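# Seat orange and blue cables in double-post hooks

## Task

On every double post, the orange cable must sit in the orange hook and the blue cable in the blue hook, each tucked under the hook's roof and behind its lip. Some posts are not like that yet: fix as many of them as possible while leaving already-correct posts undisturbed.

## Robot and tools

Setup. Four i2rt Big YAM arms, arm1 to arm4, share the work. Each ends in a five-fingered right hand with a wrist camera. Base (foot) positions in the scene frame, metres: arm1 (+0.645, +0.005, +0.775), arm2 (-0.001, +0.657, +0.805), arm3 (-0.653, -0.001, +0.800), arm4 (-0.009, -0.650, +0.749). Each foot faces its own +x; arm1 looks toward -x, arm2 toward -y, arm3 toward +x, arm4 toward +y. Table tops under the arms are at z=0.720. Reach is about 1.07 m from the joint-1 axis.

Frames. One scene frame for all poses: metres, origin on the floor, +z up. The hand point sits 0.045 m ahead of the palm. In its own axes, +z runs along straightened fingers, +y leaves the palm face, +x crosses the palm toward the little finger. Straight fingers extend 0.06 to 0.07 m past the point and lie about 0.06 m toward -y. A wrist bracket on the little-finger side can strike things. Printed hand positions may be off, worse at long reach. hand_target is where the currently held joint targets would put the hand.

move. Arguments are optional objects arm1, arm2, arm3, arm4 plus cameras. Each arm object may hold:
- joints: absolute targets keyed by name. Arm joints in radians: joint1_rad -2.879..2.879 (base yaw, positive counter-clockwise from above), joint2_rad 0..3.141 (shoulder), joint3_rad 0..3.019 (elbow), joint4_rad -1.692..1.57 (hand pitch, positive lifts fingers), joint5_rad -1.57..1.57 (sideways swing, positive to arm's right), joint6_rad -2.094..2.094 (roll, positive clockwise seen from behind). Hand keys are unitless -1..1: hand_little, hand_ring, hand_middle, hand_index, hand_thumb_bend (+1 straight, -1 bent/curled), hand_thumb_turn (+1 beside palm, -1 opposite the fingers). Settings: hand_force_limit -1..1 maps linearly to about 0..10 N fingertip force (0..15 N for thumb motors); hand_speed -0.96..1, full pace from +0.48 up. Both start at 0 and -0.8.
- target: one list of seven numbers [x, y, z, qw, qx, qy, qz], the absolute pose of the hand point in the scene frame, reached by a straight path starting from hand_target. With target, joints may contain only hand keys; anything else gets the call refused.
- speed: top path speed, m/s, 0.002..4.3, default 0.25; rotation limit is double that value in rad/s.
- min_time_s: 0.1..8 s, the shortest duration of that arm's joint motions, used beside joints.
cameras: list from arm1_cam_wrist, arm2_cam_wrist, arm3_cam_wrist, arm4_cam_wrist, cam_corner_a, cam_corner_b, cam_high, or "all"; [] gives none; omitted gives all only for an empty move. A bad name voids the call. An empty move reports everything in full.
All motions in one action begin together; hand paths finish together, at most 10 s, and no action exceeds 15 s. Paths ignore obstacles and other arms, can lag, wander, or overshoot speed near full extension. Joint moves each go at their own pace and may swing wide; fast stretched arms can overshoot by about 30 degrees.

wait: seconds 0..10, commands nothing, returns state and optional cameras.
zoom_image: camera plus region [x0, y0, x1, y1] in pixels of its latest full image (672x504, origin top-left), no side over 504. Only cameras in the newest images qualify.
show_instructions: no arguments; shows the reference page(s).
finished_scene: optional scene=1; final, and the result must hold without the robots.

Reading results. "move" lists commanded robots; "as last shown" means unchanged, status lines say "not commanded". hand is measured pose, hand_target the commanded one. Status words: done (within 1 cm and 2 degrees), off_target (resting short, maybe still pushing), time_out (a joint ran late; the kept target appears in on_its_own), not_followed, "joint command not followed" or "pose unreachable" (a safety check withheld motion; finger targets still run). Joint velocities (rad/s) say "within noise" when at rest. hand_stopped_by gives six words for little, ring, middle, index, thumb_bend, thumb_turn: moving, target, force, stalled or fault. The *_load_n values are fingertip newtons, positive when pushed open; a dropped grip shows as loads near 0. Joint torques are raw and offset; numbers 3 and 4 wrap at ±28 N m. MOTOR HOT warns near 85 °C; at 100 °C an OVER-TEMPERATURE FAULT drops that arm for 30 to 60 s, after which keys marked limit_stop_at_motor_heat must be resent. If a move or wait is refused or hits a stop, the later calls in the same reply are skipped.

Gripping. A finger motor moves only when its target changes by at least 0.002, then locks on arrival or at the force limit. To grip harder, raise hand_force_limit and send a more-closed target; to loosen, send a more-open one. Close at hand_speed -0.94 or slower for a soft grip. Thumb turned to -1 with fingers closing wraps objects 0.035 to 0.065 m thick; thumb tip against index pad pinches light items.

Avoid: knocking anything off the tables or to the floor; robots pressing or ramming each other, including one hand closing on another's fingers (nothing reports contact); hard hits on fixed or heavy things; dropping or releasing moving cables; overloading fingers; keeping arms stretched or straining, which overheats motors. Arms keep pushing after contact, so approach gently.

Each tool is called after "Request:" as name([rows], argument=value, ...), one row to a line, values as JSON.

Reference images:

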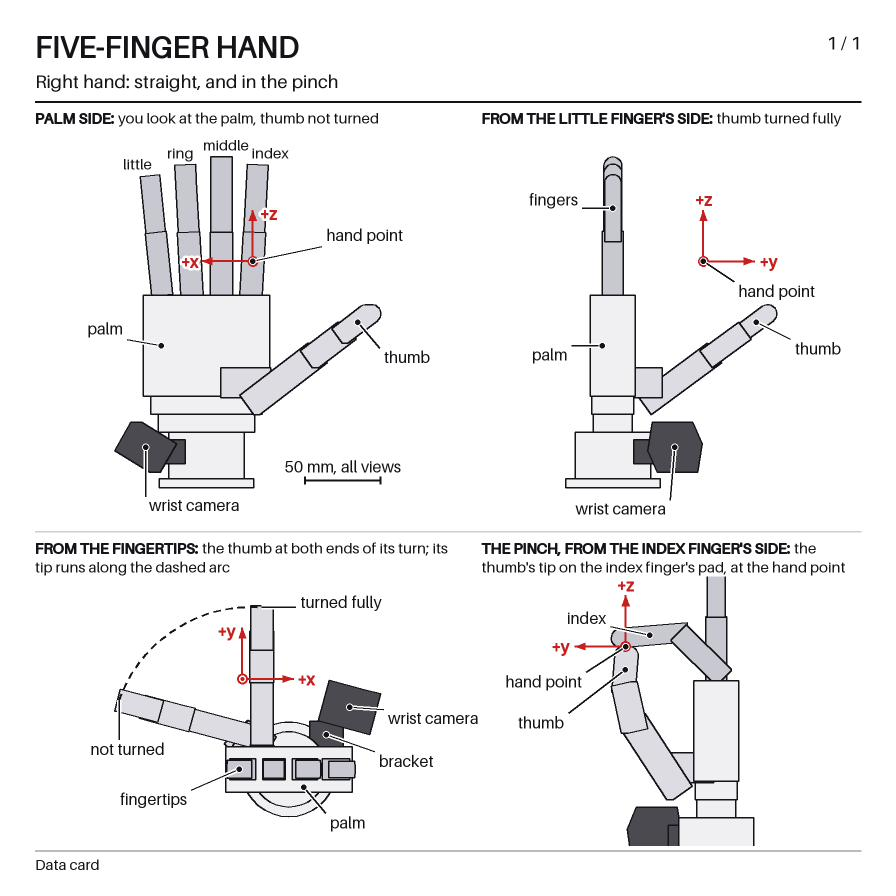

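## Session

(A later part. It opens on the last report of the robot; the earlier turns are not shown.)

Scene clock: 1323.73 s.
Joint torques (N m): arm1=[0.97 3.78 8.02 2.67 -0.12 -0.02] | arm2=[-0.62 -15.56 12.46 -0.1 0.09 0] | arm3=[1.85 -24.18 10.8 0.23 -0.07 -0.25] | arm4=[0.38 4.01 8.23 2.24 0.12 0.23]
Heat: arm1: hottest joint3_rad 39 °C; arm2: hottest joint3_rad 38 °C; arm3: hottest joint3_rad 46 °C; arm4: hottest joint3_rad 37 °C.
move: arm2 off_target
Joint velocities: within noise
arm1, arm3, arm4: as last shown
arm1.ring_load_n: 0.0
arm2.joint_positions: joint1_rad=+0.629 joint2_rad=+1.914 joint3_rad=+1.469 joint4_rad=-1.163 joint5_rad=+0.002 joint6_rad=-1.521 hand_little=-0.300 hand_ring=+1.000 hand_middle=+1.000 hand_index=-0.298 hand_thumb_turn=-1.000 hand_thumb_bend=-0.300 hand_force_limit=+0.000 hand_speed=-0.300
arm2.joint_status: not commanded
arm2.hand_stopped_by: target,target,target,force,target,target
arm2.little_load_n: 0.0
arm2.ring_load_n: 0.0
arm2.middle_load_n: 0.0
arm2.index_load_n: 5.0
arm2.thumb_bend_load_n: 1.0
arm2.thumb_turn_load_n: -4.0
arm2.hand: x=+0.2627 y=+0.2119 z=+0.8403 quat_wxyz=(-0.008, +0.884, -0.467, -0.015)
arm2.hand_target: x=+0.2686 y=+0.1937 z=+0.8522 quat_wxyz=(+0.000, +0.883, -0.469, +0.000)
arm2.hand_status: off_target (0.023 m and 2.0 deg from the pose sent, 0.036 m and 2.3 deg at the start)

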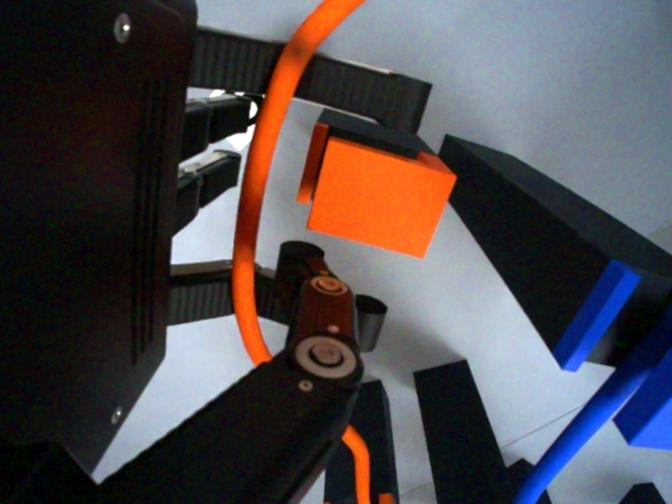

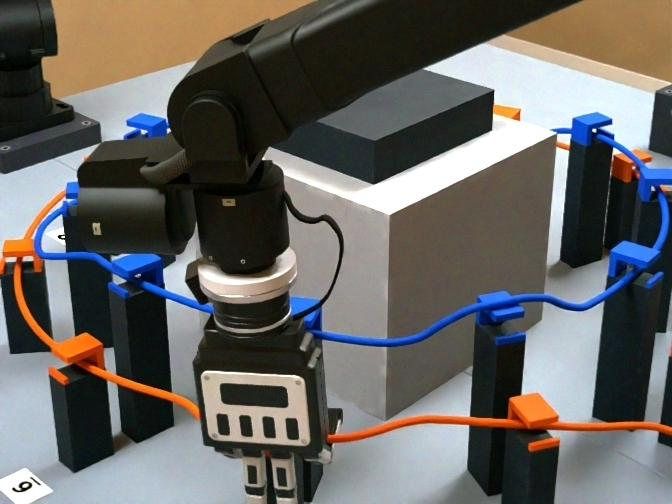

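Request:
move(arm2={"target": [0.2590, 0.2120, 0.832, 0, 0.883, -0.469, 0], "speed": 0.05})

Request:
move(arm2={"target": [0.2505, 0.2065, 0.832, 0, 0.883, -0.469, 0], "speed": 0.04}, cameras=["arm2_cam_wrist", "cam_corner_b"])

Scene clock: 1335.10 s.
Joint torques (N m): arm1=[1.03 3.9 8.03 2.67 -0.12 -0.02] | arm2=[-0.38 -17.96 7.73 0.81 0.09 -0.01] | arm3=[2.26 -24.35 10.66 0.13 -0.1 -0.25] | arm4=[0.44 3.96 8.14 2.19 0.1 0.22]
Heat: arm1: hottest joint3_rad 39 °C; arm2: hottest joint3_rad 40 °C; arm3: hottest joint3_rad 46 °C; arm4: hottest joint3_rad 37 °C.
move: arm2 done
Joint velocities: within noise
arm1, arm3, arm4: as last shown
arm1.middle_load_n: -0.5
arm2.joint_positions: joint1_rad=+0.629 joint2_rad=+1.914 joint3_rad=+1.427 joint4_rad=-1.109 joint5_rad=+0.003 joint6_rad=-1.521 hand_little=-0.300 hand_ring=+1.000 hand_middle=+1.000 hand_index=-0.298 hand_thumb_turn=-1.000 hand_thumb_bend=-0.300 hand_force_limit=+0.000 hand_speed=-0.300
arm2.joint_status: not commanded
arm2.hand_stopped_by: target,target,target,force,target,target
arm2.little_load_n: 0.0
arm2.ring_load_n: 0.0
arm2.middle_load_n: 0.0
arm2.index_load_n: 5.0
arm2.thumb_bend_load_n: 1.0
arm2.thumb_turn_load_n: -4.0
arm2.hand: x=+0.2604 y=+0.2149 z=+0.8255 quat_wxyz=(-0.005, +0.884, -0.467, -0.009)
arm2.hand_target: x=+0.2591 y=+0.2120 z=+0.8320 quat_wxyz=(+0.000, +0.883, -0.469, +0.000)
arm2.hand_status: done (0.007 m and 1.2 deg from the pose sent, 0.009 m and 1.9 deg at the start)
arm3.little_load_n: -0.5
arm4.ring_load_n: -0.5
arm4.thumb_turn_load_n: -0.5
pictures: none

Scene clock: 1336.07 s.
Joint torques (N m): arm1=[1.03 3.84 8.02 2.63 -0.12 -0.02] | arm2=[-0.5 -17.85 7.54 0.77 0.09 -0.07] | arm3=[1.61 -23.94 10.73 0.18 -0.08 -0.24] | arm4=[0.56 4.01 8.21 2.19 0.11 0.22]
Heat: arm1: hottest joint3_rad 39 °C; arm2: hottest joint3_rad 40 °C; arm3: hottest joint3_rad 46 °C; arm4: hottest joint3_rad 37 °C.
move: arm2 done
Joint velocities: within noise
arm1.joint_positions: joint1_rad=+0.407 joint2_rad=+0.580 joint3_rad=+1.344 joint4_rad=-1.200 joint5_rad=-0.179 joint6_rad=-1.263 hand_little=+1.000 hand_ring=+1.000 hand_middle=+1.000 hand_index=+1.000 hand_thumb_turn=+1.000 hand_thumb_bend=+1.000 hand_force_limit=+0.000 hand_speed=-0.800
arm1.joint_status: not commanded
arm1.hand_stopped_by: target,target,target,target,target,target
arm1.little_load_n: 0.0
arm1.ring_load_n: 0.0
arm1.middle_load_n: 0.0
arm1.index_load_n: 0.0
arm1.thumb_bend_load_n: 0.0
arm1.thumb_turn_load_n: 0.0
arm1.hand: x=+0.4071 y=-0.0689 z=+1.2738 quat_wxyz=(-0.477, -0.072, +0.839, -0.252)
arm1.hand_target: x=+0.4082 y=-0.0684 z=+1.2832 quat_wxyz=(-0.485, -0.073, +0.833, -0.255)
arm1.hand_status: not commanded
arm2.joint_positions: joint1_rad=+0.616 joint2_rad=+1.914 joint3_rad=+1.427 joint4_rad=-1.109 joint5_rad=+0.003 joint6_rad=-1.530 hand_little=-0.300 hand_ring=+1.000 hand_middle=+1.000 hand_index=-0.298 hand_thumb_turn=-1.000 hand_thumb_bend=-0.300 hand_force_limit=+0.000 hand_speed=-0.300
arm2.joint_status: not commanded
arm2.hand_stopped_by: target,target,target,force,target,target
arm2.little_load_n: 0.0
arm2.ring_load_n: 0.0
arm2.middle_load_n: 0.0
arm2.index_load_n: 4.5
arm2.thumb_bend_load_n: 1.0
arm2.thumb_turn_load_n: -4.0
arm2.hand: x=+0.2547 y=+0.2109 z=+0.8255 quat_wxyz=(-0.005, +0.884, -0.468, -0.009)
arm2.hand_target: x=+0.2505 y=+0.2065 z=+0.8320 quat_wxyz=(+0.000, +0.883, -0.469, +0.000)
arm2.hand_status: done (0.009 m and 1.2 deg from the pose sent, 0.014 m and 1.2 deg at the start)
arm3, arm4: as last shown
arm3.little_load_n: 0.0
arm4.ring_load_n: 0.0
arm4.thumb_turn_load_n: 0.0

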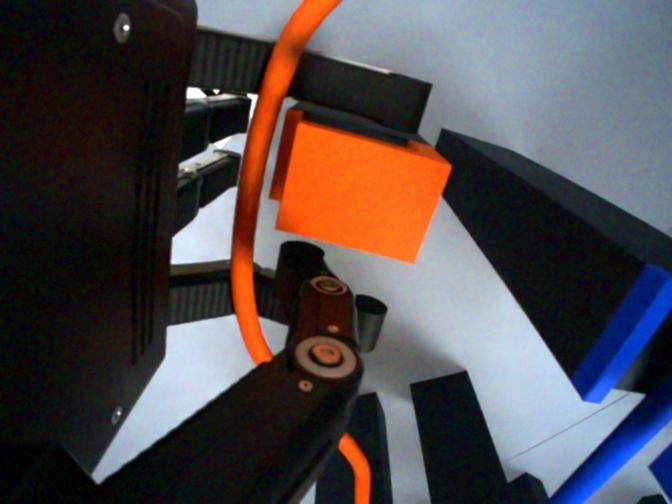

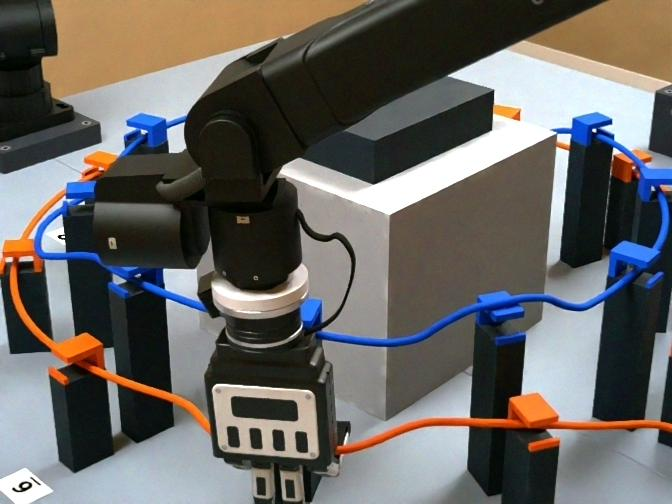

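Request:
move(arm2={"target": [0.2600, 0.1900, 0.845, 0, 0.883, -0.469, 0], "speed": 0.05}, cameras=["arm2_cam_wrist"])

Scene clock: 1345.67 s.
Joint torques (N m): arm1=[1.08 3.78 8.01 2.67 -0.11 -0.02] | arm2=[-1.08 -15.5 12.18 -0.09 0.13 -0.04] | arm3=[2.14 -24.12 10.71 0.1 -0.12 -0.25] | arm4=[0.38 3.9 8.2 2.19 0.11 0.23]
Heat: arm1: hottest joint3_rad 39 °C; arm2: hottest joint3_rad 39 °C; arm3: hottest joint3_rad 46 °C; arm4: hottest joint3_rad 37 °C.
move: arm2 off_target
Joint velocities: within noise
arm1: as last shown
arm2.joint_positions: joint1_rad=+0.613 joint2_rad=+1.914 joint3_rad=+1.451 joint4_rad=-1.144 joint5_rad=+0.003 joint6_rad=-1.535 hand_little=-0.300 hand_ring=+1.000 hand_middle=+1.000 hand_index=-0.298 hand_thumb_turn=-1.000 hand_thumb_bend=-0.300 hand_force_limit=+0.000 hand_speed=-0.300
arm2.joint_status: not commanded
arm2.hand_stopped_by: target,target,target,force,target,target
arm2.little_load_n: 0.0
arm2.ring_load_n: 0.0
arm2.middle_load_n: 0.0
arm2.index_load_n: 4.5
arm2.thumb_bend_load_n: 1.0
arm2.thumb_turn_load_n: -4.0
arm2.hand: x=+0.2543 y=+0.2087 z=+0.8342 quat_wxyz=(-0.008, +0.884, -0.467, -0.014)
arm2.hand_target: x=+0.2595 y=+0.1906 z=+0.8453 quat_wxyz=(+0.000, +0.883, -0.469, +0.000)
arm2.hand_status: off_target (0.022 m and 1.8 deg from the pose sent, 0.029 m and 1.2 deg at the start)
arm3.joint_positions: joint1_rad=+0.679 joint2_rad=+2.456 joint3_rad=+2.694 joint4_rad=-1.673 joint5_rad=+0.009 joint6_rad=-1.063 hand_little=+1.000 hand_ring=+1.000 hand_middle=+1.000 hand_index=+1.000 hand_thumb_turn=+1.000 hand_thumb_bend=+1.000 hand_force_limit=+0.000 hand_speed=-0.800
arm3.joint_status: not commanded
arm3.hand_stopped_by: target,target,target,target,target,target
arm3.little_load_n: 0.0
arm3.ring_load_n: 0.0
arm3.middle_load_n: 0.0
arm3.index_load_n: 0.0
arm3.thumb_bend_load_n: 0.0
arm3.thumb_turn_load_n: 0.0
arm3.hand: x=-0.0771 y=+0.4140 z=+0.9409 quat_wxyz=(-0.036, +0.994, +0.086, +0.063)
arm3.hand_target: x=-0.0764 y=+0.4240 z=+0.9594 quat_wxyz=(-0.048, +0.991, +0.097, +0.080)
arm3.hand_status: not commanded
arm4.joint_positions: joint1_rad=-0.441 joint2_rad=+0.649 joint3_rad=+1.460 joint4_rad=-1.170 joint5_rad=+0.300 joint6_rad=+1.836 hand_little=+1.000 hand_ring=+1.000 hand_middle=+1.000 hand_index=+1.000 hand_thumb_turn=+1.000 hand_thumb_bend=+1.000 hand_force_limit=+0.000 hand_speed=-0.800
arm4.joint_status: not commanded
arm4.hand_stopped_by: target,target,target,target,target,target
arm4.little_load_n: 0.0
arm4.ring_load_n: 0.0
arm4.middle_load_n: 0.0
arm4.index_load_n: 0.0
arm4.thumb_bend_load_n: 0.0
arm4.thumb_turn_load_n: 0.0
arm4.hand: x=+0.1174 y=-0.3798 z=+1.3848 quat_wxyz=(-0.506, +0.277, -0.769, -0.275)
arm4.hand_target: x=+0.1187 y=-0.3849 z=+1.3986 quat_wxyz=(-0.513, +0.263, -0.766, -0.284)
arm4.hand_status: not commanded

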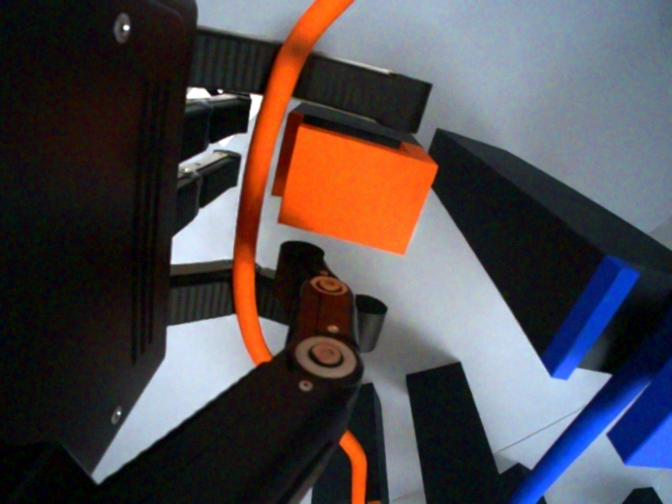

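Request:
move(arm2={"target": [0.2500, 0.1830, 0.8455, 0, 0.883, -0.469, 0], "speed": 0.04}, cameras=["arm2_cam_wrist", "cam_corner_b"])

Scene clock: 1354.97 s.
Joint torques (N m): arm1=[1.03 3.96 8.01 2.66 -0.12 -0.02] | arm2=[-1.44 -15.68 12.3 -0.05 0.16 -0.11] | arm3=[1.96 -24 10.61 0.12 -0.12 -0.25] | arm4=[0.5 3.96 8.18 2.24 0.11 0.22]
Heat: arm1: hottest joint3_rad 39 °C; arm2: hottest joint3_rad 40 °C; arm3: hottest joint3_rad 46 °C; arm4: hottest joint3_rad 37 °C.
move: arm2 off_target
Joint velocities: within noise
arm1, arm3, arm4: as last shown
arm2.joint_positions: joint1_rad=+0.599 joint2_rad=+1.914 joint3_rad=+1.451 joint4_rad=-1.144 joint5_rad=+0.000 joint6_rad=-1.557 hand_little=-0.300 hand_ring=+1.000 hand_middle=+1.000 hand_index=-0.298 hand_thumb_turn=-1.000 hand_thumb_bend=-0.300 hand_force_limit=+0.000 hand_speed=-0.300
arm2.joint_status: not commanded
arm2.hand_stopped_by: target,target,target,force,target,target
arm2.little_load_n: 0.5
arm2.ring_load_n: 0.0
arm2.middle_load_n: 0.0
arm2.index_load_n: 5.0
arm2.thumb_bend_load_n: 1.0
arm2.thumb_turn_load_n: -4.0
arm2.hand: x=+0.2483 y=+0.2040 z=+0.8340 quat_wxyz=(-0.009, +0.886, -0.464, -0.013)
arm2.hand_target: x=+0.2495 y=+0.1837 z=+0.8458 quat_wxyz=(+0.000, +0.883, -0.469, +0.000)
arm2.hand_status: off_target (0.024 m and 2.0 deg from the pose sent, 0.028 m and 1.8 deg at the start)

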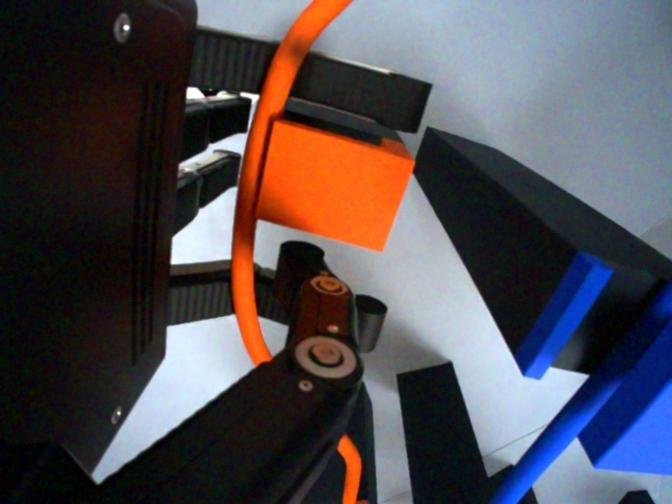

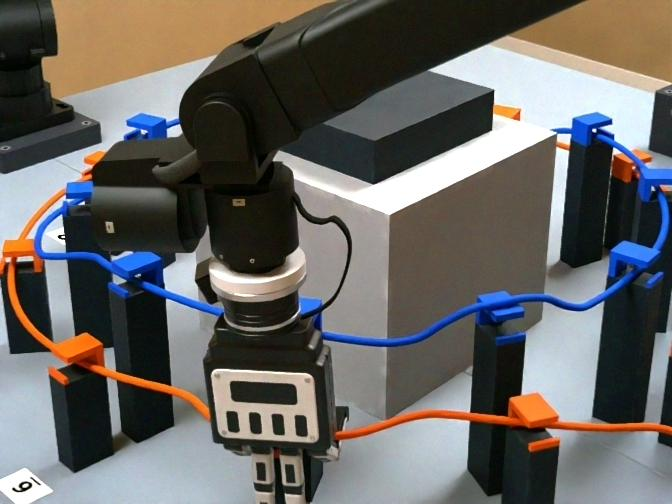

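Request:
move(arm2={"target": [0.2440, 0.1800, 0.8455, 0, 0.883, -0.469, 0], "speed": 0.04}, cameras=["arm2_cam_wrist"])

Request:
zoom_image(camera="arm2_cam_wrist", region=[160, 60, 440, 340])

Scene clock: 1362.27 s.
Joint torques (N m): arm1=[1.08 3.96 8.01 2.67 -0.12 -0.03] | arm2=[-1.61 -16.21 12.03 -0.06 0.35 -0.03] | arm3=[2.2 -24.23 10.73 0.03 -0.12 -0.22] | arm4=[0.38 3.9 8.18 2.19 0.11 0.22]
Heat: arm1: hottest joint3_rad 39 °C; arm2: hottest joint3_rad 40 °C; arm3: hottest joint3_rad 46 °C; arm4: hottest joint3_rad 37 °C.
move: arm2 off_target
Joint velocities: within noise
arm1, arm3, arm4: as last shown
arm2.joint_positions: joint1_rad=+0.595 joint2_rad=+1.914 joint3_rad=+1.451 joint4_rad=-1.144 joint5_rad=-0.003 joint6_rad=-1.569 hand_little=-0.300 hand_ring=+1.000 hand_middle=+1.000 hand_index=-0.298 hand_thumb_turn=-1.000 hand_thumb_bend=-0.300 hand_force_limit=+0.000 hand_speed=-0.300
arm2.joint_status: not commanded
arm2.hand_stopped_by: target,target,target,force,target,target
arm2.little_load_n: 0.5
arm2.ring_load_n: 0.0
arm2.middle_load_n: 0.0
arm2.index_load_n: 5.0
arm2.thumb_bend_load_n: 1.0
arm2.thumb_turn_load_n: -4.0
arm2.hand: x=+0.2474 y=+0.2028 z=+0.8337 quat_wxyz=(-0.011, +0.888, -0.460, -0.012)
arm2.hand_target: x=+0.2434 y=+0.1807 z=+0.8458 quat_wxyz=(+0.000, +0.883, -0.469, +0.000)
arm2.hand_status: off_target (0.026 m and 2.2 deg from the pose sent, 0.027 m and 2.0 deg at the start)

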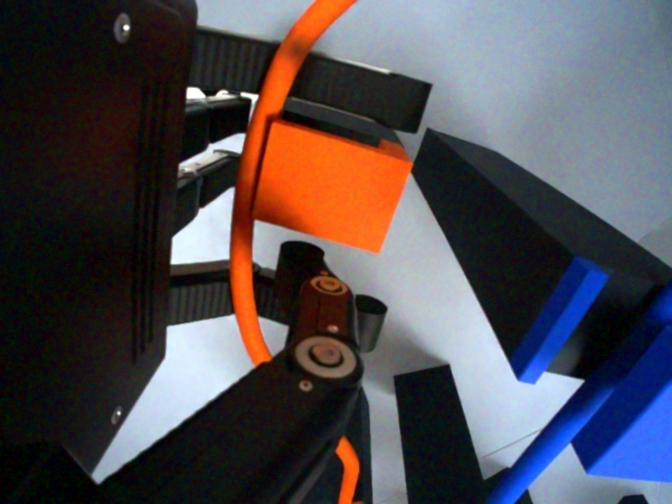

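Scaled by 1.800 from the camera's image (finer frame: 960x720).

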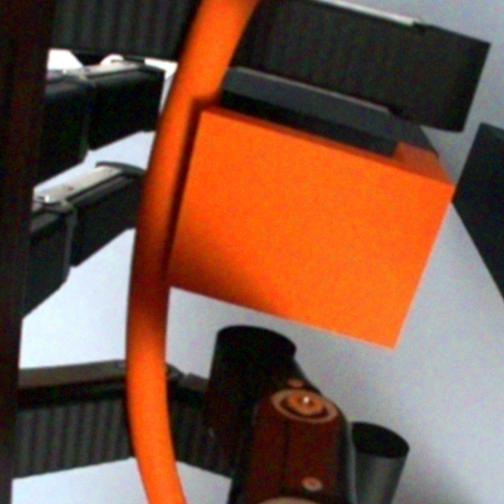

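Request:
move(arm2={"joints": {"joint3_rad": 1.420}, "min_time_s": 0.6}, cameras=["arm2_cam_wrist"])

Scene clock: 1383.13 s.
Joint torques (N m): arm1=[1.03 3.84 8.02 2.66 -0.12 -0.02] | arm2=[-1.49 -15.97 6.68 -0.16 0.34 0.04] | arm3=[1.9 -24.53 10.7 0.14 -0.12 -0.25] | arm4=[0.5 4.01 8.18 2.22 0.1 0.2]
Heat: arm1: hottest joint3_rad 39 °C; arm2: hottest joint3_rad 41 °C; arm3: hottest joint3_rad 46 °C; arm4: hottest joint3_rad 37 °C.
move: arm2 done
Joint velocities: within noise
arm1, arm3, arm4: as last shown
arm2.joint_positions: joint1_rad=+0.588 joint2_rad=+1.914 joint3_rad=+1.438 joint4_rad=-1.142 joint5_rad=-0.003 joint6_rad=-1.575 hand_little=-0.300 hand_ring=+1.000 hand_middle=+1.000 hand_index=-0.298 hand_thumb_turn=-1.000 hand_thumb_bend=-0.300 hand_force_limit=+0.000 hand_speed=-0.300
arm2.joint_status: all done
arm2.hand_stopped_by: target,target,target,force,target,target
arm2.little_load_n: 0.5
arm2.ring_load_n: 0.5
arm2.middle_load_n: 0.0
arm2.index_load_n: 5.0
arm2.thumb_bend_load_n: 1.0
arm2.thumb_turn_load_n: -4.0
arm2.hand: x=+0.2408 y=+0.2051 z=+0.8295 quat_wxyz=(-0.014, +0.887, -0.461, -0.018)
arm2.hand_target: x=+0.2249 y=+0.2087 z=+0.8226 quat_wxyz=(-0.018, +0.883, -0.469, -0.034)
arm2.hand_status: not commanded
arm3.middle_load_n: -0.5

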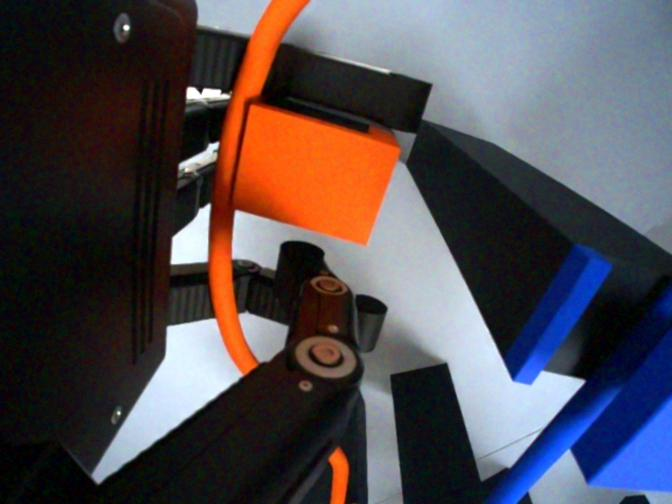

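Request:
move(arm2={"target": [0.2720, 0.2180, 0.816, 0, 0.883, -0.469, 0], "speed": 0.08})

Request:
move(arm2={"joints": {"hand_thumb_bend": 1.0, "hand_speed": 0.0}}, cameras=["arm2_cam_wrist"])

Scene clock: 1468.07 s.
Joint torques (N m): arm1=[1.03 3.9 8.01 2.67 -0.11 -0.03] | arm2=[0.21 -14.86 7.62 0.77 0.11 0.08] | arm3=[1.79 -24.29 10.63 0.08 -0.11 -0.25] | arm4=[0.32 3.9 8.14 2.19 0.11 0.22]
Heat: arm1: hottest joint3_rad 39 °C; arm2: hottest joint2_rad 37 °C; arm3: hottest joint3_rad 46 °C; arm4: hottest joint3_rad 37 °C.
move: arm2 done
Joint velocities: within noise
arm1, arm3, arm4: as last shown
arm2.joint_positions: joint1_rad=+0.646 joint2_rad=+1.914 joint3_rad=+1.422 joint4_rad=-1.076 joint5_rad=+0.002 joint6_rad=-1.503 hand_little=-0.300 hand_ring=+1.000 hand_middle=+1.000 hand_index=-0.298 hand_thumb_turn=-1.000 hand_thumb_bend=-0.300 hand_force_limit=+0.000 hand_speed=-0.300
arm2.joint_status: not commanded
arm2.hand_stopped_by: target,target,target,force,target,target
arm2.little_load_n: 0.0
arm2.ring_load_n: 0.0
arm2.middle_load_n: 0.0
arm2.index_load_n: 5.0
arm2.thumb_bend_load_n: 1.0
arm2.thumb_turn_load_n: -4.0
arm2.hand: x=+0.2719 y=+0.2157 z=+0.8228 quat_wxyz=(+0.000, +0.884, -0.467, +0.004)
arm2.hand_target: x=+0.2719 y=+0.2180 z=+0.8161 quat_wxyz=(+0.000, +0.883, -0.469, +0.000)
arm2.hand_status: done (0.007 m and 0.5 deg from the pose sent, 0.036 m and 2.8 deg at the start)
arm3.middle_load_n: 0.0
arm3.thumb_bend_load_n: -0.5
arm4.thumb_turn_load_n: -0.5
pictures: none

Scene clock: 1469.47 s.
Joint torques (N m): arm1=[1.03 3.84 8.02 2.66 -0.12 -0.03] | arm2=[0.38 -15.68 7.6 0.69 0.13 0.12] | arm3=[2.37 -23.94 10.67 0.13 -0.1 -0.25] | arm4=[0.32 4.01 8.18 2.24 0.1 0.22]
Heat: arm1: hottest joint3_rad 39 °C; arm2: hottest joint2_rad 37 °C; arm3: hottest joint3_rad 46 °C; arm4: hottest joint3_rad 37 °C.
move: arm2 done
Joint velocities: within noise
arm1, arm3, arm4: as last shown
arm1.index_load_n: -0.5
arm2.joint_positions: joint1_rad=+0.646 joint2_rad=+1.914 joint3_rad=+1.422 joint4_rad=-1.076 joint5_rad=+0.002 joint6_rad=-1.502 hand_little=-0.300 hand_ring=+1.000 hand_middle=+1.000 hand_index=-0.298 hand_thumb_turn=-1.000 hand_thumb_bend=+1.000 hand_force_limit=+0.000 hand_speed=+0.000
arm2.joint_status: all done
arm2.hand_stopped_by: target,target,target,force,target,target
arm2.little_load_n: 0.0
arm2.ring_load_n: 0.0
arm2.middle_load_n: 0.0
arm2.index_load_n: 0.0
arm2.thumb_bend_load_n: 0.0
arm2.thumb_turn_load_n: 0.0
arm2.hand: x=+0.2719 y=+0.2157 z=+0.8229 quat_wxyz=(+0.000, +0.884, -0.467, +0.004)
arm2.hand_target: x=+0.2719 y=+0.2179 z=+0.8161 quat_wxyz=(+0.000, +0.883, -0.469, +0.000)
arm2.hand_status: not commanded
arm3.thumb_bend_load_n: 0.0
arm4.thumb_bend_load_n: -0.5
arm4.thumb_turn_load_n: 0.0

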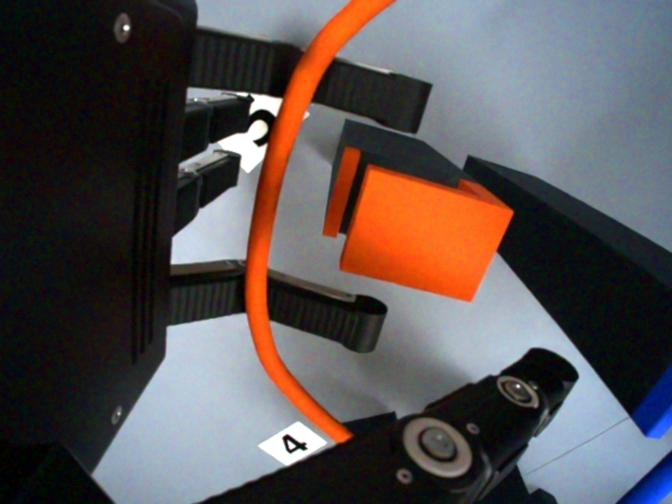

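Request:
zoom_image(camera="arm2_cam_wrist", region=[300, 120, 540, 320])

Request:
move(arm2={"joints": {"hand_thumb_turn": 1.0}})

Scaled by 2.100 from the camera's image (finer frame: 960x720).

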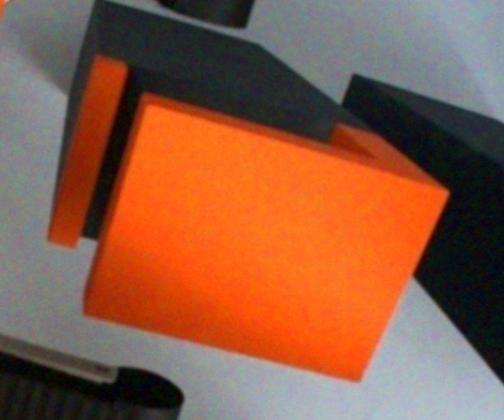

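Scene clock: 1482.60 s.
Joint torques (N m): arm1=[1.03 3.78 8.03 2.69 -0.11 -0.01] | arm2=[0.32 -15.56 7.64 0.68 0.1 0.08] | arm3=[1.9 -24.53 10.52 0.16 -0.09 -0.23] | arm4=[0.56 4.07 8.18 2.26 0.11 0.22]
Heat: arm1: hottest joint3_rad 39 °C; arm2: hottest joint2_rad 37 °C; arm3: hottest joint3_rad 46 °C; arm4: hottest joint3_rad 37 °C.
move: arm2 done
Joint velocities: arm1=[within noise] | arm2=[within noise] | arm3=[-0.015 -0.015 0.007 -0.056 0.007 0.051] | arm4=[within noise]
arm1, arm3, arm4: as last shown
arm1.index_load_n: 0.0
arm2.joint_positions: joint1_rad=+0.646 joint2_rad=+1.914 joint3_rad=+1.422 joint4_rad=-1.076 joint5_rad=+0.002 joint6_rad=-1.501 hand_little=-0.300 hand_ring=+1.000 hand_middle=+1.000 hand_index=-0.298 hand_thumb_turn=+1.000 hand_thumb_bend=+1.000 hand_force_limit=+0.000 hand_speed=+0.000
arm2.joint_status: all done
arm2.hand_stopped_by: target,target,target,force,target,target
arm2.little_load_n: 0.0
arm2.ring_load_n: 0.0
arm2.middle_load_n: 0.0
arm2.index_load_n: 0.0
arm2.thumb_bend_load_n: 0.0
arm2.thumb_turn_load_n: 0.0
arm2.hand: x=+0.2718 y=+0.2157 z=+0.8229 quat_wxyz=(+0.000, +0.884, -0.468, +0.004)
arm2.hand_target: x=+0.2719 y=+0.2180 z=+0.8161 quat_wxyz=(+0.000, +0.883, -0.469, +0.000)
arm2.hand_status: not commanded
arm3.ring_load_n: 0.5
arm3.thumb_turn_load_n: 0.5
arm4.thumb_bend_load_n: 0.0
pictures: none

Request:
move(arm2={"target": [0.2690, 0.1930, 0.853, 0, 0.883, -0.469, 0], "speed": 0.06}, cameras=["arm2_cam_wrist"])

Request:
move(arm2={"target": [0.2560, 0.1850, 0.853, 0, 0.883, -0.469, 0], "speed": 0.05}, cameras=["arm2_cam_wrist"])

Scene clock: 1511.63 s.
Joint torques (N m): arm1=[1.03 3.9 8.01 2.66 -0.12 -0.02] | arm2=[-0.5 -15.62 12.4 -0.06 0.11 -0.12] | arm3=[2.02 -24.7 10.69 0.21 -0.12 -0.25] | arm4=[0.44 4.01 8.14 2.25 0.11 0.22]
Heat: arm1: hottest joint3_rad 40 °C; arm2: hottest joint2_rad 37 °C; arm3: hottest joint3_rad 46 °C; arm4: hottest joint3_rad 37 °C.
move: arm2 off_target
Joint velocities: within noise
arm1.joint_positions: joint1_rad=+0.407 joint2_rad=+0.580 joint3_rad=+1.344 joint4_rad=-1.200 joint5_rad=-0.179 joint6_rad=-1.263 hand_little=+1.000 hand_ring=+1.000 hand_middle=+1.000 hand_index=+1.000 hand_thumb_turn=+1.000 hand_thumb_bend=+1.000 hand_force_limit=+0.000 hand_speed=-0.800
arm1.joint_status: not commanded
arm1.hand_stopped_by: target,target,target,target,target,target
arm1.little_load_n: 0.0
arm1.ring_load_n: 0.0
arm1.middle_load_n: 0.0
arm1.index_load_n: 0.0
arm1.thumb_bend_load_n: 0.0
arm1.thumb_turn_load_n: 0.0
arm1.hand: x=+0.4071 y=-0.0689 z=+1.2738 quat_wxyz=(-0.477, -0.072, +0.839, -0.252)
arm1.hand_target: x=+0.4082 y=-0.0684 z=+1.2832 quat_wxyz=(-0.485, -0.073, +0.833, -0.255)
arm1.hand_status: not commanded
arm2.joint_positions: joint1_rad=+0.627 joint2_rad=+1.914 joint3_rad=+1.471 joint4_rad=-1.166 joint5_rad=+0.003 joint6_rad=-1.518 hand_little=-0.300 hand_ring=+1.000 hand_middle=+1.000 hand_index=-0.298 hand_thumb_turn=+1.000 hand_thumb_bend=+1.000 hand_force_limit=+0.000 hand_speed=+0.000
arm2.joint_status: not commanded
arm2.hand_stopped_by: target,target,target,force,target,target
arm2.little_load_n: 0.0
arm2.ring_load_n: 0.0
arm2.middle_load_n: 0.0
arm2.index_load_n: 0.0
arm2.thumb_bend_load_n: 0.0
arm2.thumb_turn_load_n: 0.0
arm2.hand: x=+0.2620 y=+0.2112 z=+0.8413 quat_wxyz=(-0.008, +0.883, -0.469, -0.015)
arm2.hand_target: x=+0.2686 y=+0.1936 z=+0.8533 quat_wxyz=(+0.000, +0.883, -0.469, +0.000)
arm2.hand_status: off_target (0.023 m and 1.9 deg from the pose sent, 0.038 m and 0.5 deg at the start)
arm3, arm4: as last shown
arm3.ring_load_n: 0.0
arm3.thumb_turn_load_n: 0.0

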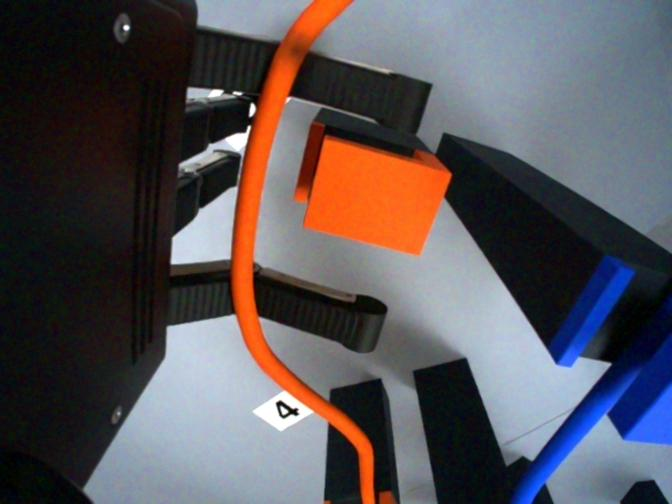

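Scene clock: 1512.67 s.
Joint torques (N m): arm1=[1.14 3.84 8.03 2.67 -0.12 -0.02] | arm2=[-0.15 -15.62 11.95 0.1 0.09 -0.12] | arm3=[2.2 -23.94 10.63 0.31 -0.11 -0.23] | arm4=[0.38 3.96 8.17 2.22 0.11 0.22]
Heat: arm1: hottest joint3_rad 40 °C; arm2: hottest joint2_rad 37 °C; arm3: hottest joint3_rad 46 °C; arm4: hottest joint3_rad 37 °C.
move: arm2 off_target
Joint velocities: within noise
arm1: as last shown
arm1.ring_load_n: -0.5
arm2.joint_positions: joint1_rad=+0.600 joint2_rad=+1.914 joint3_rad=+1.471 joint4_rad=-1.166 joint5_rad=+0.003 joint6_rad=-1.545 hand_little=-0.300 hand_ring=+1.000 hand_middle=+1.000 hand_index=-0.298 hand_thumb_turn=+1.000 hand_thumb_bend=+1.000 hand_force_limit=+0.000 hand_speed=+0.000
arm2.joint_status: not commanded
arm2.hand_stopped_by: target,target,target,force,target,target
arm2.little_load_n: 0.0
arm2.ring_load_n: 0.0
arm2.middle_load_n: -0.5
arm2.index_load_n: 0.0
arm2.thumb_bend_load_n: 0.0
arm2.thumb_turn_load_n: 0.0
arm2.hand: x=+0.2498 y=+0.2023 z=+0.8412 quat_wxyz=(-0.008, +0.883, -0.469, -0.015)
arm2.hand_target: x=+0.2555 y=+0.1855 z=+0.8533 quat_wxyz=(+0.000, +0.883, -0.469, +0.000)
arm2.hand_status: off_target (0.022 m and 1.9 deg from the pose sent, 0.029 m and 1.9 deg at the start)
arm3.joint_positions: joint1_rad=+0.679 joint2_rad=+2.456 joint3_rad=+2.694 joint4_rad=-1.673 joint5_rad=+0.009 joint6_rad=-1.063 hand_little=+1.000 hand_ring=+1.000 hand_middle=+1.000 hand_index=+1.000 hand_thumb_turn=+1.000 hand_thumb_bend=+1.000 hand_force_limit=+0.000 hand_speed=-0.800
arm3.joint_status: not commanded
arm3.hand_stopped_by: target,target,target,target,target,target
arm3.little_load_n: 0.0
arm3.ring_load_n: 0.0
arm3.middle_load_n: 0.0
arm3.index_load_n: 0.0
arm3.thumb_bend_load_n: 0.0
arm3.thumb_turn_load_n: -0.5
arm3.hand: x=-0.0771 y=+0.4140 z=+0.9409 quat_wxyz=(-0.036, +0.994, +0.086, +0.063)
arm3.hand_target: x=-0.0764 y=+0.4240 z=+0.9594 quat_wxyz=(-0.048, +0.991, +0.097, +0.080)
arm3.hand_status: not commanded
arm4.joint_positions: joint1_rad=-0.441 joint2_rad=+0.649 joint3_rad=+1.460 joint4_rad=-1.170 joint5_rad=+0.300 joint6_rad=+1.836 hand_little=+1.000 hand_ring=+1.000 hand_middle=+1.000 hand_index=+1.000 hand_thumb_turn=+1.000 hand_thumb_bend=+1.000 hand_force_limit=+0.000 hand_speed=-0.800
arm4.joint_status: not commanded
arm4.hand_stopped_by: target,target,target,target,target,target
arm4.little_load_n: 0.0
arm4.ring_load_n: 0.0
arm4.middle_load_n: 0.0
arm4.index_load_n: 0.0
arm4.thumb_bend_load_n: 0.0
arm4.thumb_turn_load_n: 0.0
arm4.hand: x=+0.1174 y=-0.3798 z=+1.3848 quat_wxyz=(-0.506, +0.277, -0.769, -0.275)
arm4.hand_target: x=+0.1187 y=-0.3849 z=+1.3986 quat_wxyz=(-0.513, +0.263, -0.766, -0.284)
arm4.hand_status: not commanded

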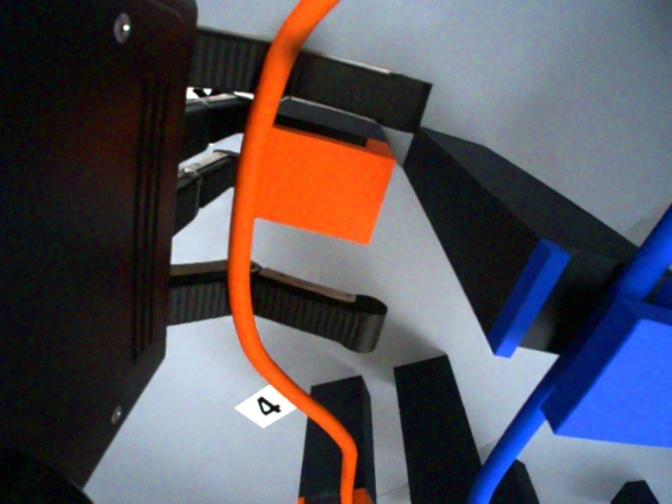

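Request:
move(arm2={"target": [0.2480, 0.1805, 0.853, 0, 0.883, -0.469, 0], "speed": 0.05}, cameras=["arm2_cam_wrist"])

Request:
zoom_image(camera="arm2_cam_wrist", region=[160, 60, 440, 340])

Scene clock: 1521.53 s.
Joint torques (N m): arm1=[1.03 3.84 7.99 2.65 -0.11 -0.02] | arm2=[-0.97 -16.09 11.81 -0.06 0.11 -0.13] | arm3=[2.73 -24.29 10.7 0.16 -0.09 -0.21] | arm4=[0.44 3.96 8.16 2.22 0.11 0.21]
Heat: arm1: hottest joint3_rad 40 °C; arm2: hottest joint3_rad 38 °C; arm3: hottest joint3_rad 46 °C; arm4: hottest joint3_rad 37 °C.
move: arm2 off_target
Joint velocities: within noise
arm1, arm3, arm4: as last shown
arm1.ring_load_n: 0.0
arm2.joint_positions: joint1_rad=+0.586 joint2_rad=+1.914 joint3_rad=+1.471 joint4_rad=-1.166 joint5_rad=+0.003 joint6_rad=-1.561 hand_little=-0.300 hand_ring=+1.000 hand_middle=+1.000 hand_index=-0.298 hand_thumb_turn=+1.000 hand_thumb_bend=+1.000 hand_force_limit=+0.000 hand_speed=+0.000
arm2.joint_status: not commanded
arm2.hand_stopped_by: target,target,target,force,target,target
arm2.little_load_n: 0.5
arm2.ring_load_n: 0.0
arm2.middle_load_n: 0.0
arm2.index_load_n: 0.5
arm2.thumb_bend_load_n: 0.0
arm2.thumb_turn_load_n: 0.0
arm2.hand: x=+0.2438 y=+0.1979 z=+0.8411 quat_wxyz=(-0.009, +0.884, -0.468, -0.014)
arm2.hand_target: x=+0.2475 y=+0.1809 z=+0.8533 quat_wxyz=(+0.000, +0.883, -0.469, +0.000)
arm2.hand_status: off_target (0.021 m and 1.9 deg from the pose sent, 0.025 m and 1.9 deg at the start)
arm3.index_load_n: 0.5
arm3.thumb_turn_load_n: 0.0

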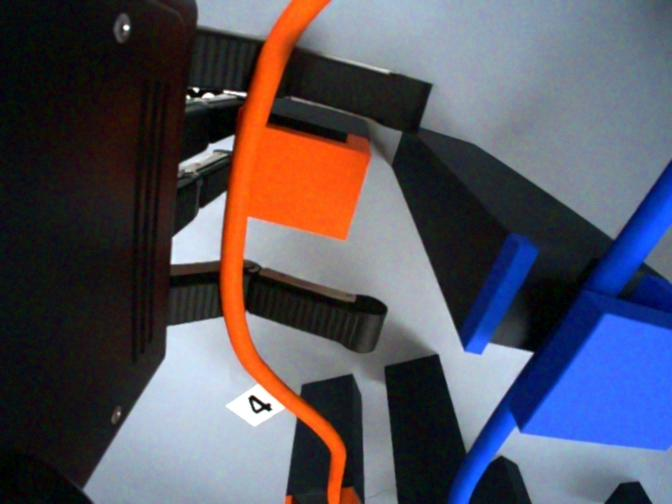

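Scaled by 1.800 from the camera's image (finer frame: 960x720).

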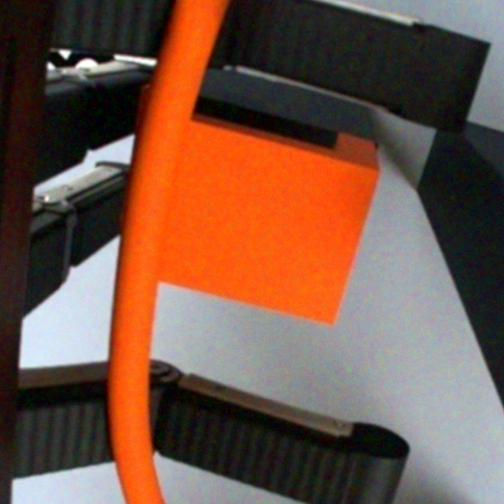

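Request:
move(cameras=["arm1_cam_wrist", "arm3_cam_wrist", "cam_corner_b"])

Scene clock: 1542.43 s.
Joint torques (N m): arm1=[1.08 3.96 8.02 2.67 -0.12 -0.03] | arm2=[-0.44 -15.85 11.85 -0.05 0.1 -0.11] | arm3=[2.08 -24.23 10.63 0.17 -0.08 -0.22] | arm4=[0.38 4.07 8.16 2.18 0.11 0.23]
Heat: arm1: hottest joint3_rad 40 °C; arm2: hottest joint3_rad 40 °C; arm3: hottest joint3_rad 46 °C; arm4: hottest joint3_rad 37 °C.
Joint velocities: within noise
arm1.joint_positions: joint1_rad=+0.407 joint2_rad=+0.580 joint3_rad=+1.344 joint4_rad=-1.200 joint5_rad=-0.179 joint6_rad=-1.263 hand_little=+1.000 hand_ring=+1.000 hand_middle=+1.000 hand_index=+1.000 hand_thumb_turn=+1.000 hand_thumb_bend=+1.000 hand_force_limit=+0.000 hand_speed=-0.800
arm1.joint_status: not commanded
arm1.hand_stopped_by: target,target,target,target,target,target
arm1.little_load_n: 0.0
arm1.ring_load_n: -0.5
arm1.middle_load_n: 0.0
arm1.index_load_n: 0.0
arm1.thumb_bend_load_n: 0.0
arm1.thumb_turn_load_n: 0.0
arm1.hand: x=+0.4071 y=-0.0689 z=+1.2738 quat_wxyz=(-0.477, -0.072, +0.839, -0.252) (m; scene frame)
arm1.hand_target: x=+0.4082 y=-0.0684 z=+1.2832 quat_wxyz=(-0.485, -0.073, +0.833, -0.255) (m; scene frame)
arm1.hand_status: not commanded
arm2.joint_positions: joint1_rad=+0.586 joint2_rad=+1.914 joint3_rad=+1.471 joint4_rad=-1.166 joint5_rad=+0.003 joint6_rad=-1.561 hand_little=-0.300 hand_ring=+1.000 hand_middle=+1.000 hand_index=-0.298 hand_thumb_turn=+1.000 hand_thumb_bend=+1.000 hand_force_limit=+0.000 hand_speed=+0.000
arm2.joint_status: not commanded
arm2.hand_stopped_by: target,target,target,force,target,target
arm2.little_load_n: 0.0
arm2.ring_load_n: 0.0
arm2.middle_load_n: 0.0
arm2.index_load_n: 0.0
arm2.thumb_bend_load_n: 0.0
arm2.thumb_turn_load_n: 0.0
arm2.hand: x=+0.2438 y=+0.1979 z=+0.8411 quat_wxyz=(-0.009, +0.884, -0.468, -0.014) (m; scene frame)
arm2.hand_target: x=+0.2475 y=+0.1809 z=+0.8533 quat_wxyz=(+0.000, +0.883, -0.469, +0.000) (m; scene frame)
arm2.hand_status: off_target (0.021 m and 1.9 deg from the pose sent, 0.025 m and 1.9 deg at the start)
arm3.joint_positions: joint1_rad=+0.679 joint2_rad=+2.456 joint3_rad=+2.694 joint4_rad=-1.673 joint5_rad=+0.009 joint6_rad=-1.063 hand_little=+1.000 hand_ring=+1.000 hand_middle=+1.000 hand_index=+1.000 hand_thumb_turn=+1.000 hand_thumb_bend=+1.000 hand_force_limit=+0.000 hand_speed=-0.800
arm3.joint_status: not commanded
arm3.hand_stopped_by: target,target,target,target,target,target
arm3.little_load_n: 0.0
arm3.ring_load_n: 0.0
arm3.middle_load_n: 0.0
arm3.index_load_n: 0.0
arm3.thumb_bend_load_n: 0.0
arm3.thumb_turn_load_n: 0.0
arm3.hand: x=-0.0771 y=+0.4140 z=+0.9409 quat_wxyz=(-0.036, +0.994, +0.086, +0.063) (m; scene frame)
arm3.hand_target: x=-0.0764 y=+0.4240 z=+0.9594 quat_wxyz=(-0.048, +0.991, +0.097, +0.080) (m; scene frame)
arm3.hand_status: not commanded
arm4.joint_positions: joint1_rad=-0.441 joint2_rad=+0.649 joint3_rad=+1.460 joint4_rad=-1.170 joint5_rad=+0.300 joint6_rad=+1.836 hand_little=+1.000 hand_ring=+1.000 hand_middle=+1.000 hand_index=+1.000 hand_thumb_turn=+1.000 hand_thumb_bend=+1.000 hand_force_limit=+0.000 hand_speed=-0.800
arm4.joint_status: not commanded
arm4.hand_stopped_by: target,target,target,target,target,target
arm4.little_load_n: 0.0
arm4.ring_load_n: 0.0
arm4.middle_load_n: 0.0
arm4.index_load_n: 0.0
arm4.thumb_bend_load_n: 0.0
arm4.thumb_turn_load_n: 0.0
arm4.hand: x=+0.1174 y=-0.3798 z=+1.3848 quat_wxyz=(-0.506, +0.277, -0.769, -0.275) (m; scene frame)
arm4.hand_target: x=+0.1187 y=-0.3849 z=+1.3986 quat_wxyz=(-0.513, +0.263, -0.766, -0.284) (m; scene frame)
arm4.hand_status: not commanded
pictures: arm1_cam_wrist, arm3_cam_wrist, cam_corner_b

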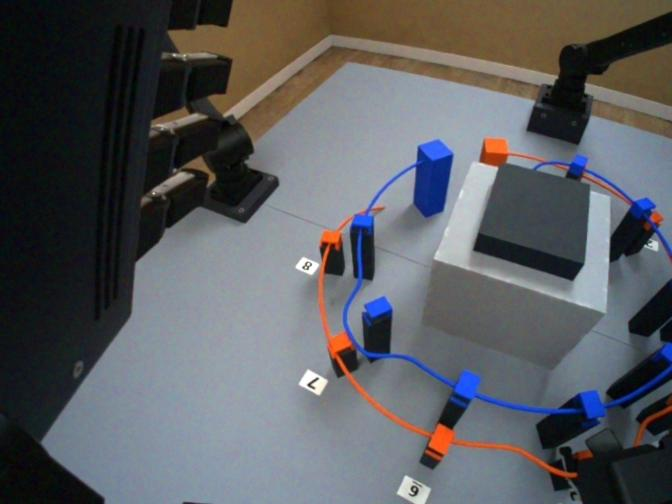

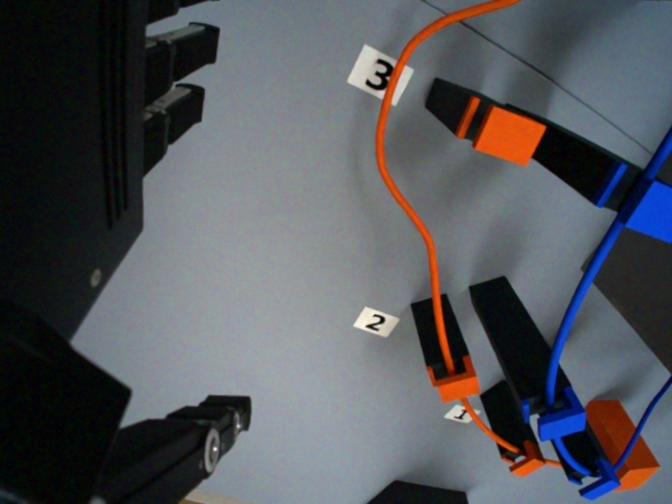

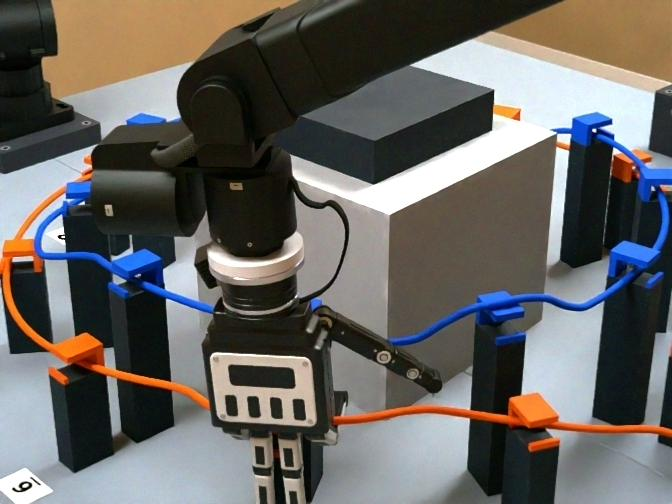

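Request:
move(arm2={"target": [0.2640, 0.2110, 0.831, 0, 0.883, -0.469, 0], "speed": 0.06}, cameras=["arm2_cam_wrist"])

Scene clock: 1586.47 s.
Joint torques (N m): arm1=[0.97 3.84 8.01 2.66 -0.11 -0.03] | arm2=[-0.32 -16.97 7.65 0.54 0.08 0.07] | arm3=[2.08 -24.35 10.73 0.18 -0.13 -0.22] | arm4=[0.38 4.13 8.18 2.24 0.12 0.2]
Heat: arm1: hottest joint3_rad 40 °C; arm2: hottest joint3_rad 43 °C; arm3: hottest joint3_rad 46 °C; arm4: hottest joint3_rad 37 °C.
move: arm2 done
Joint velocities: within noise
arm1, arm3, arm4: as last shown
arm1.ring_load_n: 0.0
arm1.thumb_bend_load_n: -0.5
arm2.joint_positions: joint1_rad=+0.624 joint2_rad=+1.914 joint3_rad=+1.440 joint4_rad=-1.111 joint5_rad=+0.003 joint6_rad=-1.522 hand_little=-0.300 hand_ring=+1.000 hand_middle=+1.000 hand_index=-0.298 hand_thumb_turn=+1.000 hand_thumb_bend=+1.000 hand_force_limit=+0.000 hand_speed=+0.000
arm2.joint_status: not commanded
arm2.hand_stopped_by: target,target,target,force,target,target
arm2.little_load_n: 0.0
arm2.ring_load_n: 0.0
arm2.middle_load_n: 0.0
arm2.index_load_n: 0.0
arm2.thumb_bend_load_n: -0.5
arm2.thumb_turn_load_n: 0.0
arm2.hand: x=+0.2612 y=+0.2094 z=+0.8295 quat_wxyz=(-0.003, +0.884, -0.468, -0.004)
arm2.hand_target: x=+0.2639 y=+0.2110 z=+0.8310 quat_wxyz=(+0.000, +0.883, -0.469, +0.000)
arm2.hand_status: done (0.004 m and 0.6 deg from the pose sent, 0.026 m and 1.9 deg at the start)

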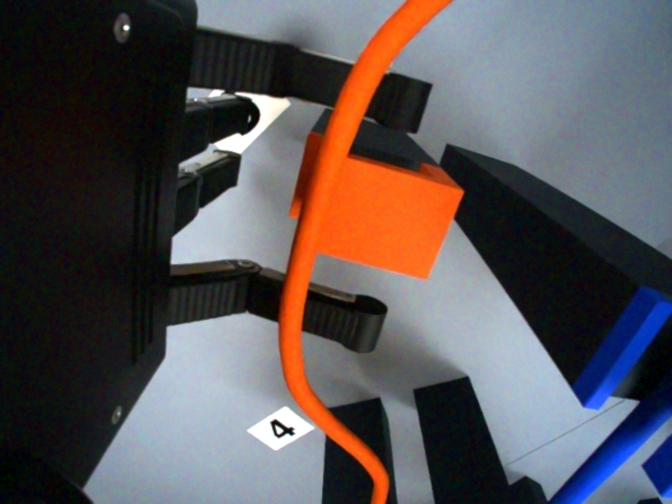

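Request:
move(arm2={"target": [0.2700, 0.1950, 0.868, 0, 0.883, -0.469, 0], "speed": 0.08})

Request:
move(arm2={"target": [0.3050, 0.2190, 0.868, 0, 0.883, -0.469, 0], "speed": 0.1}, cameras=["arm2_cam_wrist"])

Scene clock: 1593.67 s.
Joint torques (N m): arm1=[1.03 3.84 8.02 2.7 -0.12 -0.02] | arm2=[-0.03 -17.55 12.37 -0.14 0.06 0.03] | arm3=[1.96 -24.06 10.76 0.18 -0.11 -0.25] | arm4=[0.44 3.9 8.14 2.26 0.11 0.22]
Heat: arm1: hottest joint3_rad 40 °C; arm2: hottest joint3_rad 42 °C; arm3: hottest joint3_rad 47 °C; arm4: hottest joint3_rad 37 °C.
move: arm2 off_target
Joint velocities: within noise
arm1, arm3, arm4: as last shown
arm1.thumb_bend_load_n: 0.0
arm2.joint_positions: joint1_rad=+0.624 joint2_rad=+1.914 joint3_rad=+1.487 joint4_rad=-1.198 joint5_rad=+0.003 joint6_rad=-1.522 hand_little=-0.300 hand_ring=+1.000 hand_middle=+1.000 hand_index=-0.298 hand_thumb_turn=+1.000 hand_thumb_bend=+1.000 hand_force_limit=+0.000 hand_speed=+0.000
arm2.joint_status: not commanded
arm2.hand_stopped_by: target,target,target,force,target,target
arm2.little_load_n: 0.0
arm2.ring_load_n: 0.0
arm2.middle_load_n: 0.0
arm2.index_load_n: 0.5
arm2.thumb_bend_load_n: 0.0
arm2.thumb_turn_load_n: 0.0
arm2.hand: x=+0.2594 y=+0.2116 z=+0.8475 quat_wxyz=(-0.011, +0.883, -0.468, -0.022)
arm2.hand_target: x=+0.2694 y=+0.1957 z=+0.8684 quat_wxyz=(+0.000, +0.883, -0.469, +0.000)
arm2.hand_status: off_target (0.028 m and 2.9 deg from the pose sent, 0.042 m and 0.6 deg at the start)
arm3.thumb_bend_load_n: -0.5
arm4.thumb_bend_load_n: -0.5
pictures: none

Scene clock: 1594.80 s.
Joint torques (N m): arm1=[1.03 3.9 7.99 2.65 -0.11 -0.02] | arm2=[0.85 -16.79 12.66 -0.13 0.08 0.07] | arm3=[2.14 -24.06 10.58 0.02 -0.11 -0.23] | arm4=[0.26 4.01 8.16 2.26 0.11 0.23]
Heat: arm1: hottest joint3_rad 40 °C; arm2: hottest joint3_rad 42 °C; arm3: hottest joint3_rad 47 °C; arm4: hottest joint3_rad 37 °C.
move: arm2 off_target
Joint velocities: within noise
arm1, arm3, arm4: as last shown
arm2.joint_positions: joint1_rad=+0.696 joint2_rad=+1.914 joint3_rad=+1.497 joint4_rad=-1.203 joint5_rad=+0.003 joint6_rad=-1.456 hand_little=-0.300 hand_ring=+1.000 hand_middle=+1.000 hand_index=-0.298 hand_thumb_turn=+1.000 hand_thumb_bend=+1.000 hand_force_limit=+0.000 hand_speed=+0.000
arm2.joint_status: not commanded
arm2.hand_stopped_by: target,target,target,force,target,target
arm2.little_load_n: 0.0
arm2.ring_load_n: 0.0
arm2.middle_load_n: 0.0
arm2.index_load_n: 0.0
arm2.thumb_bend_load_n: 0.0
arm2.thumb_turn_load_n: 0.0
arm2.hand: x=+0.2920 y=+0.2336 z=+0.8512 quat_wxyz=(-0.009, +0.885, -0.466, -0.020)
arm2.hand_target: x=+0.3045 y=+0.2198 z=+0.8683 quat_wxyz=(+0.000, +0.883, -0.469, +0.000)
arm2.hand_status: off_target (0.026 m and 2.6 deg from the pose sent, 0.051 m and 2.9 deg at the start)
arm3.thumb_bend_load_n: 0.0
arm4.thumb_bend_load_n: 0.0

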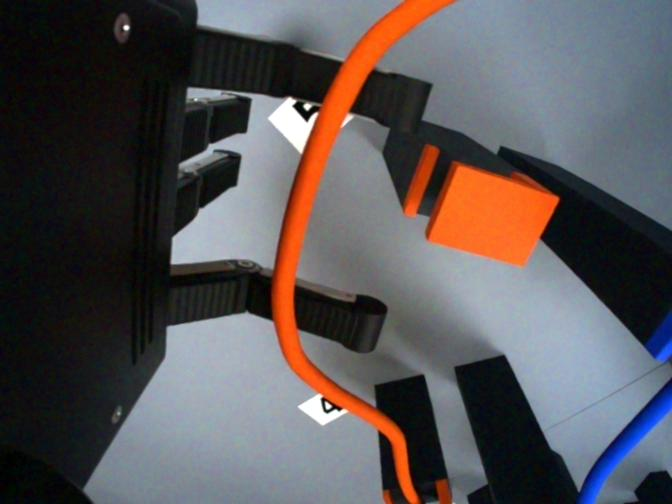

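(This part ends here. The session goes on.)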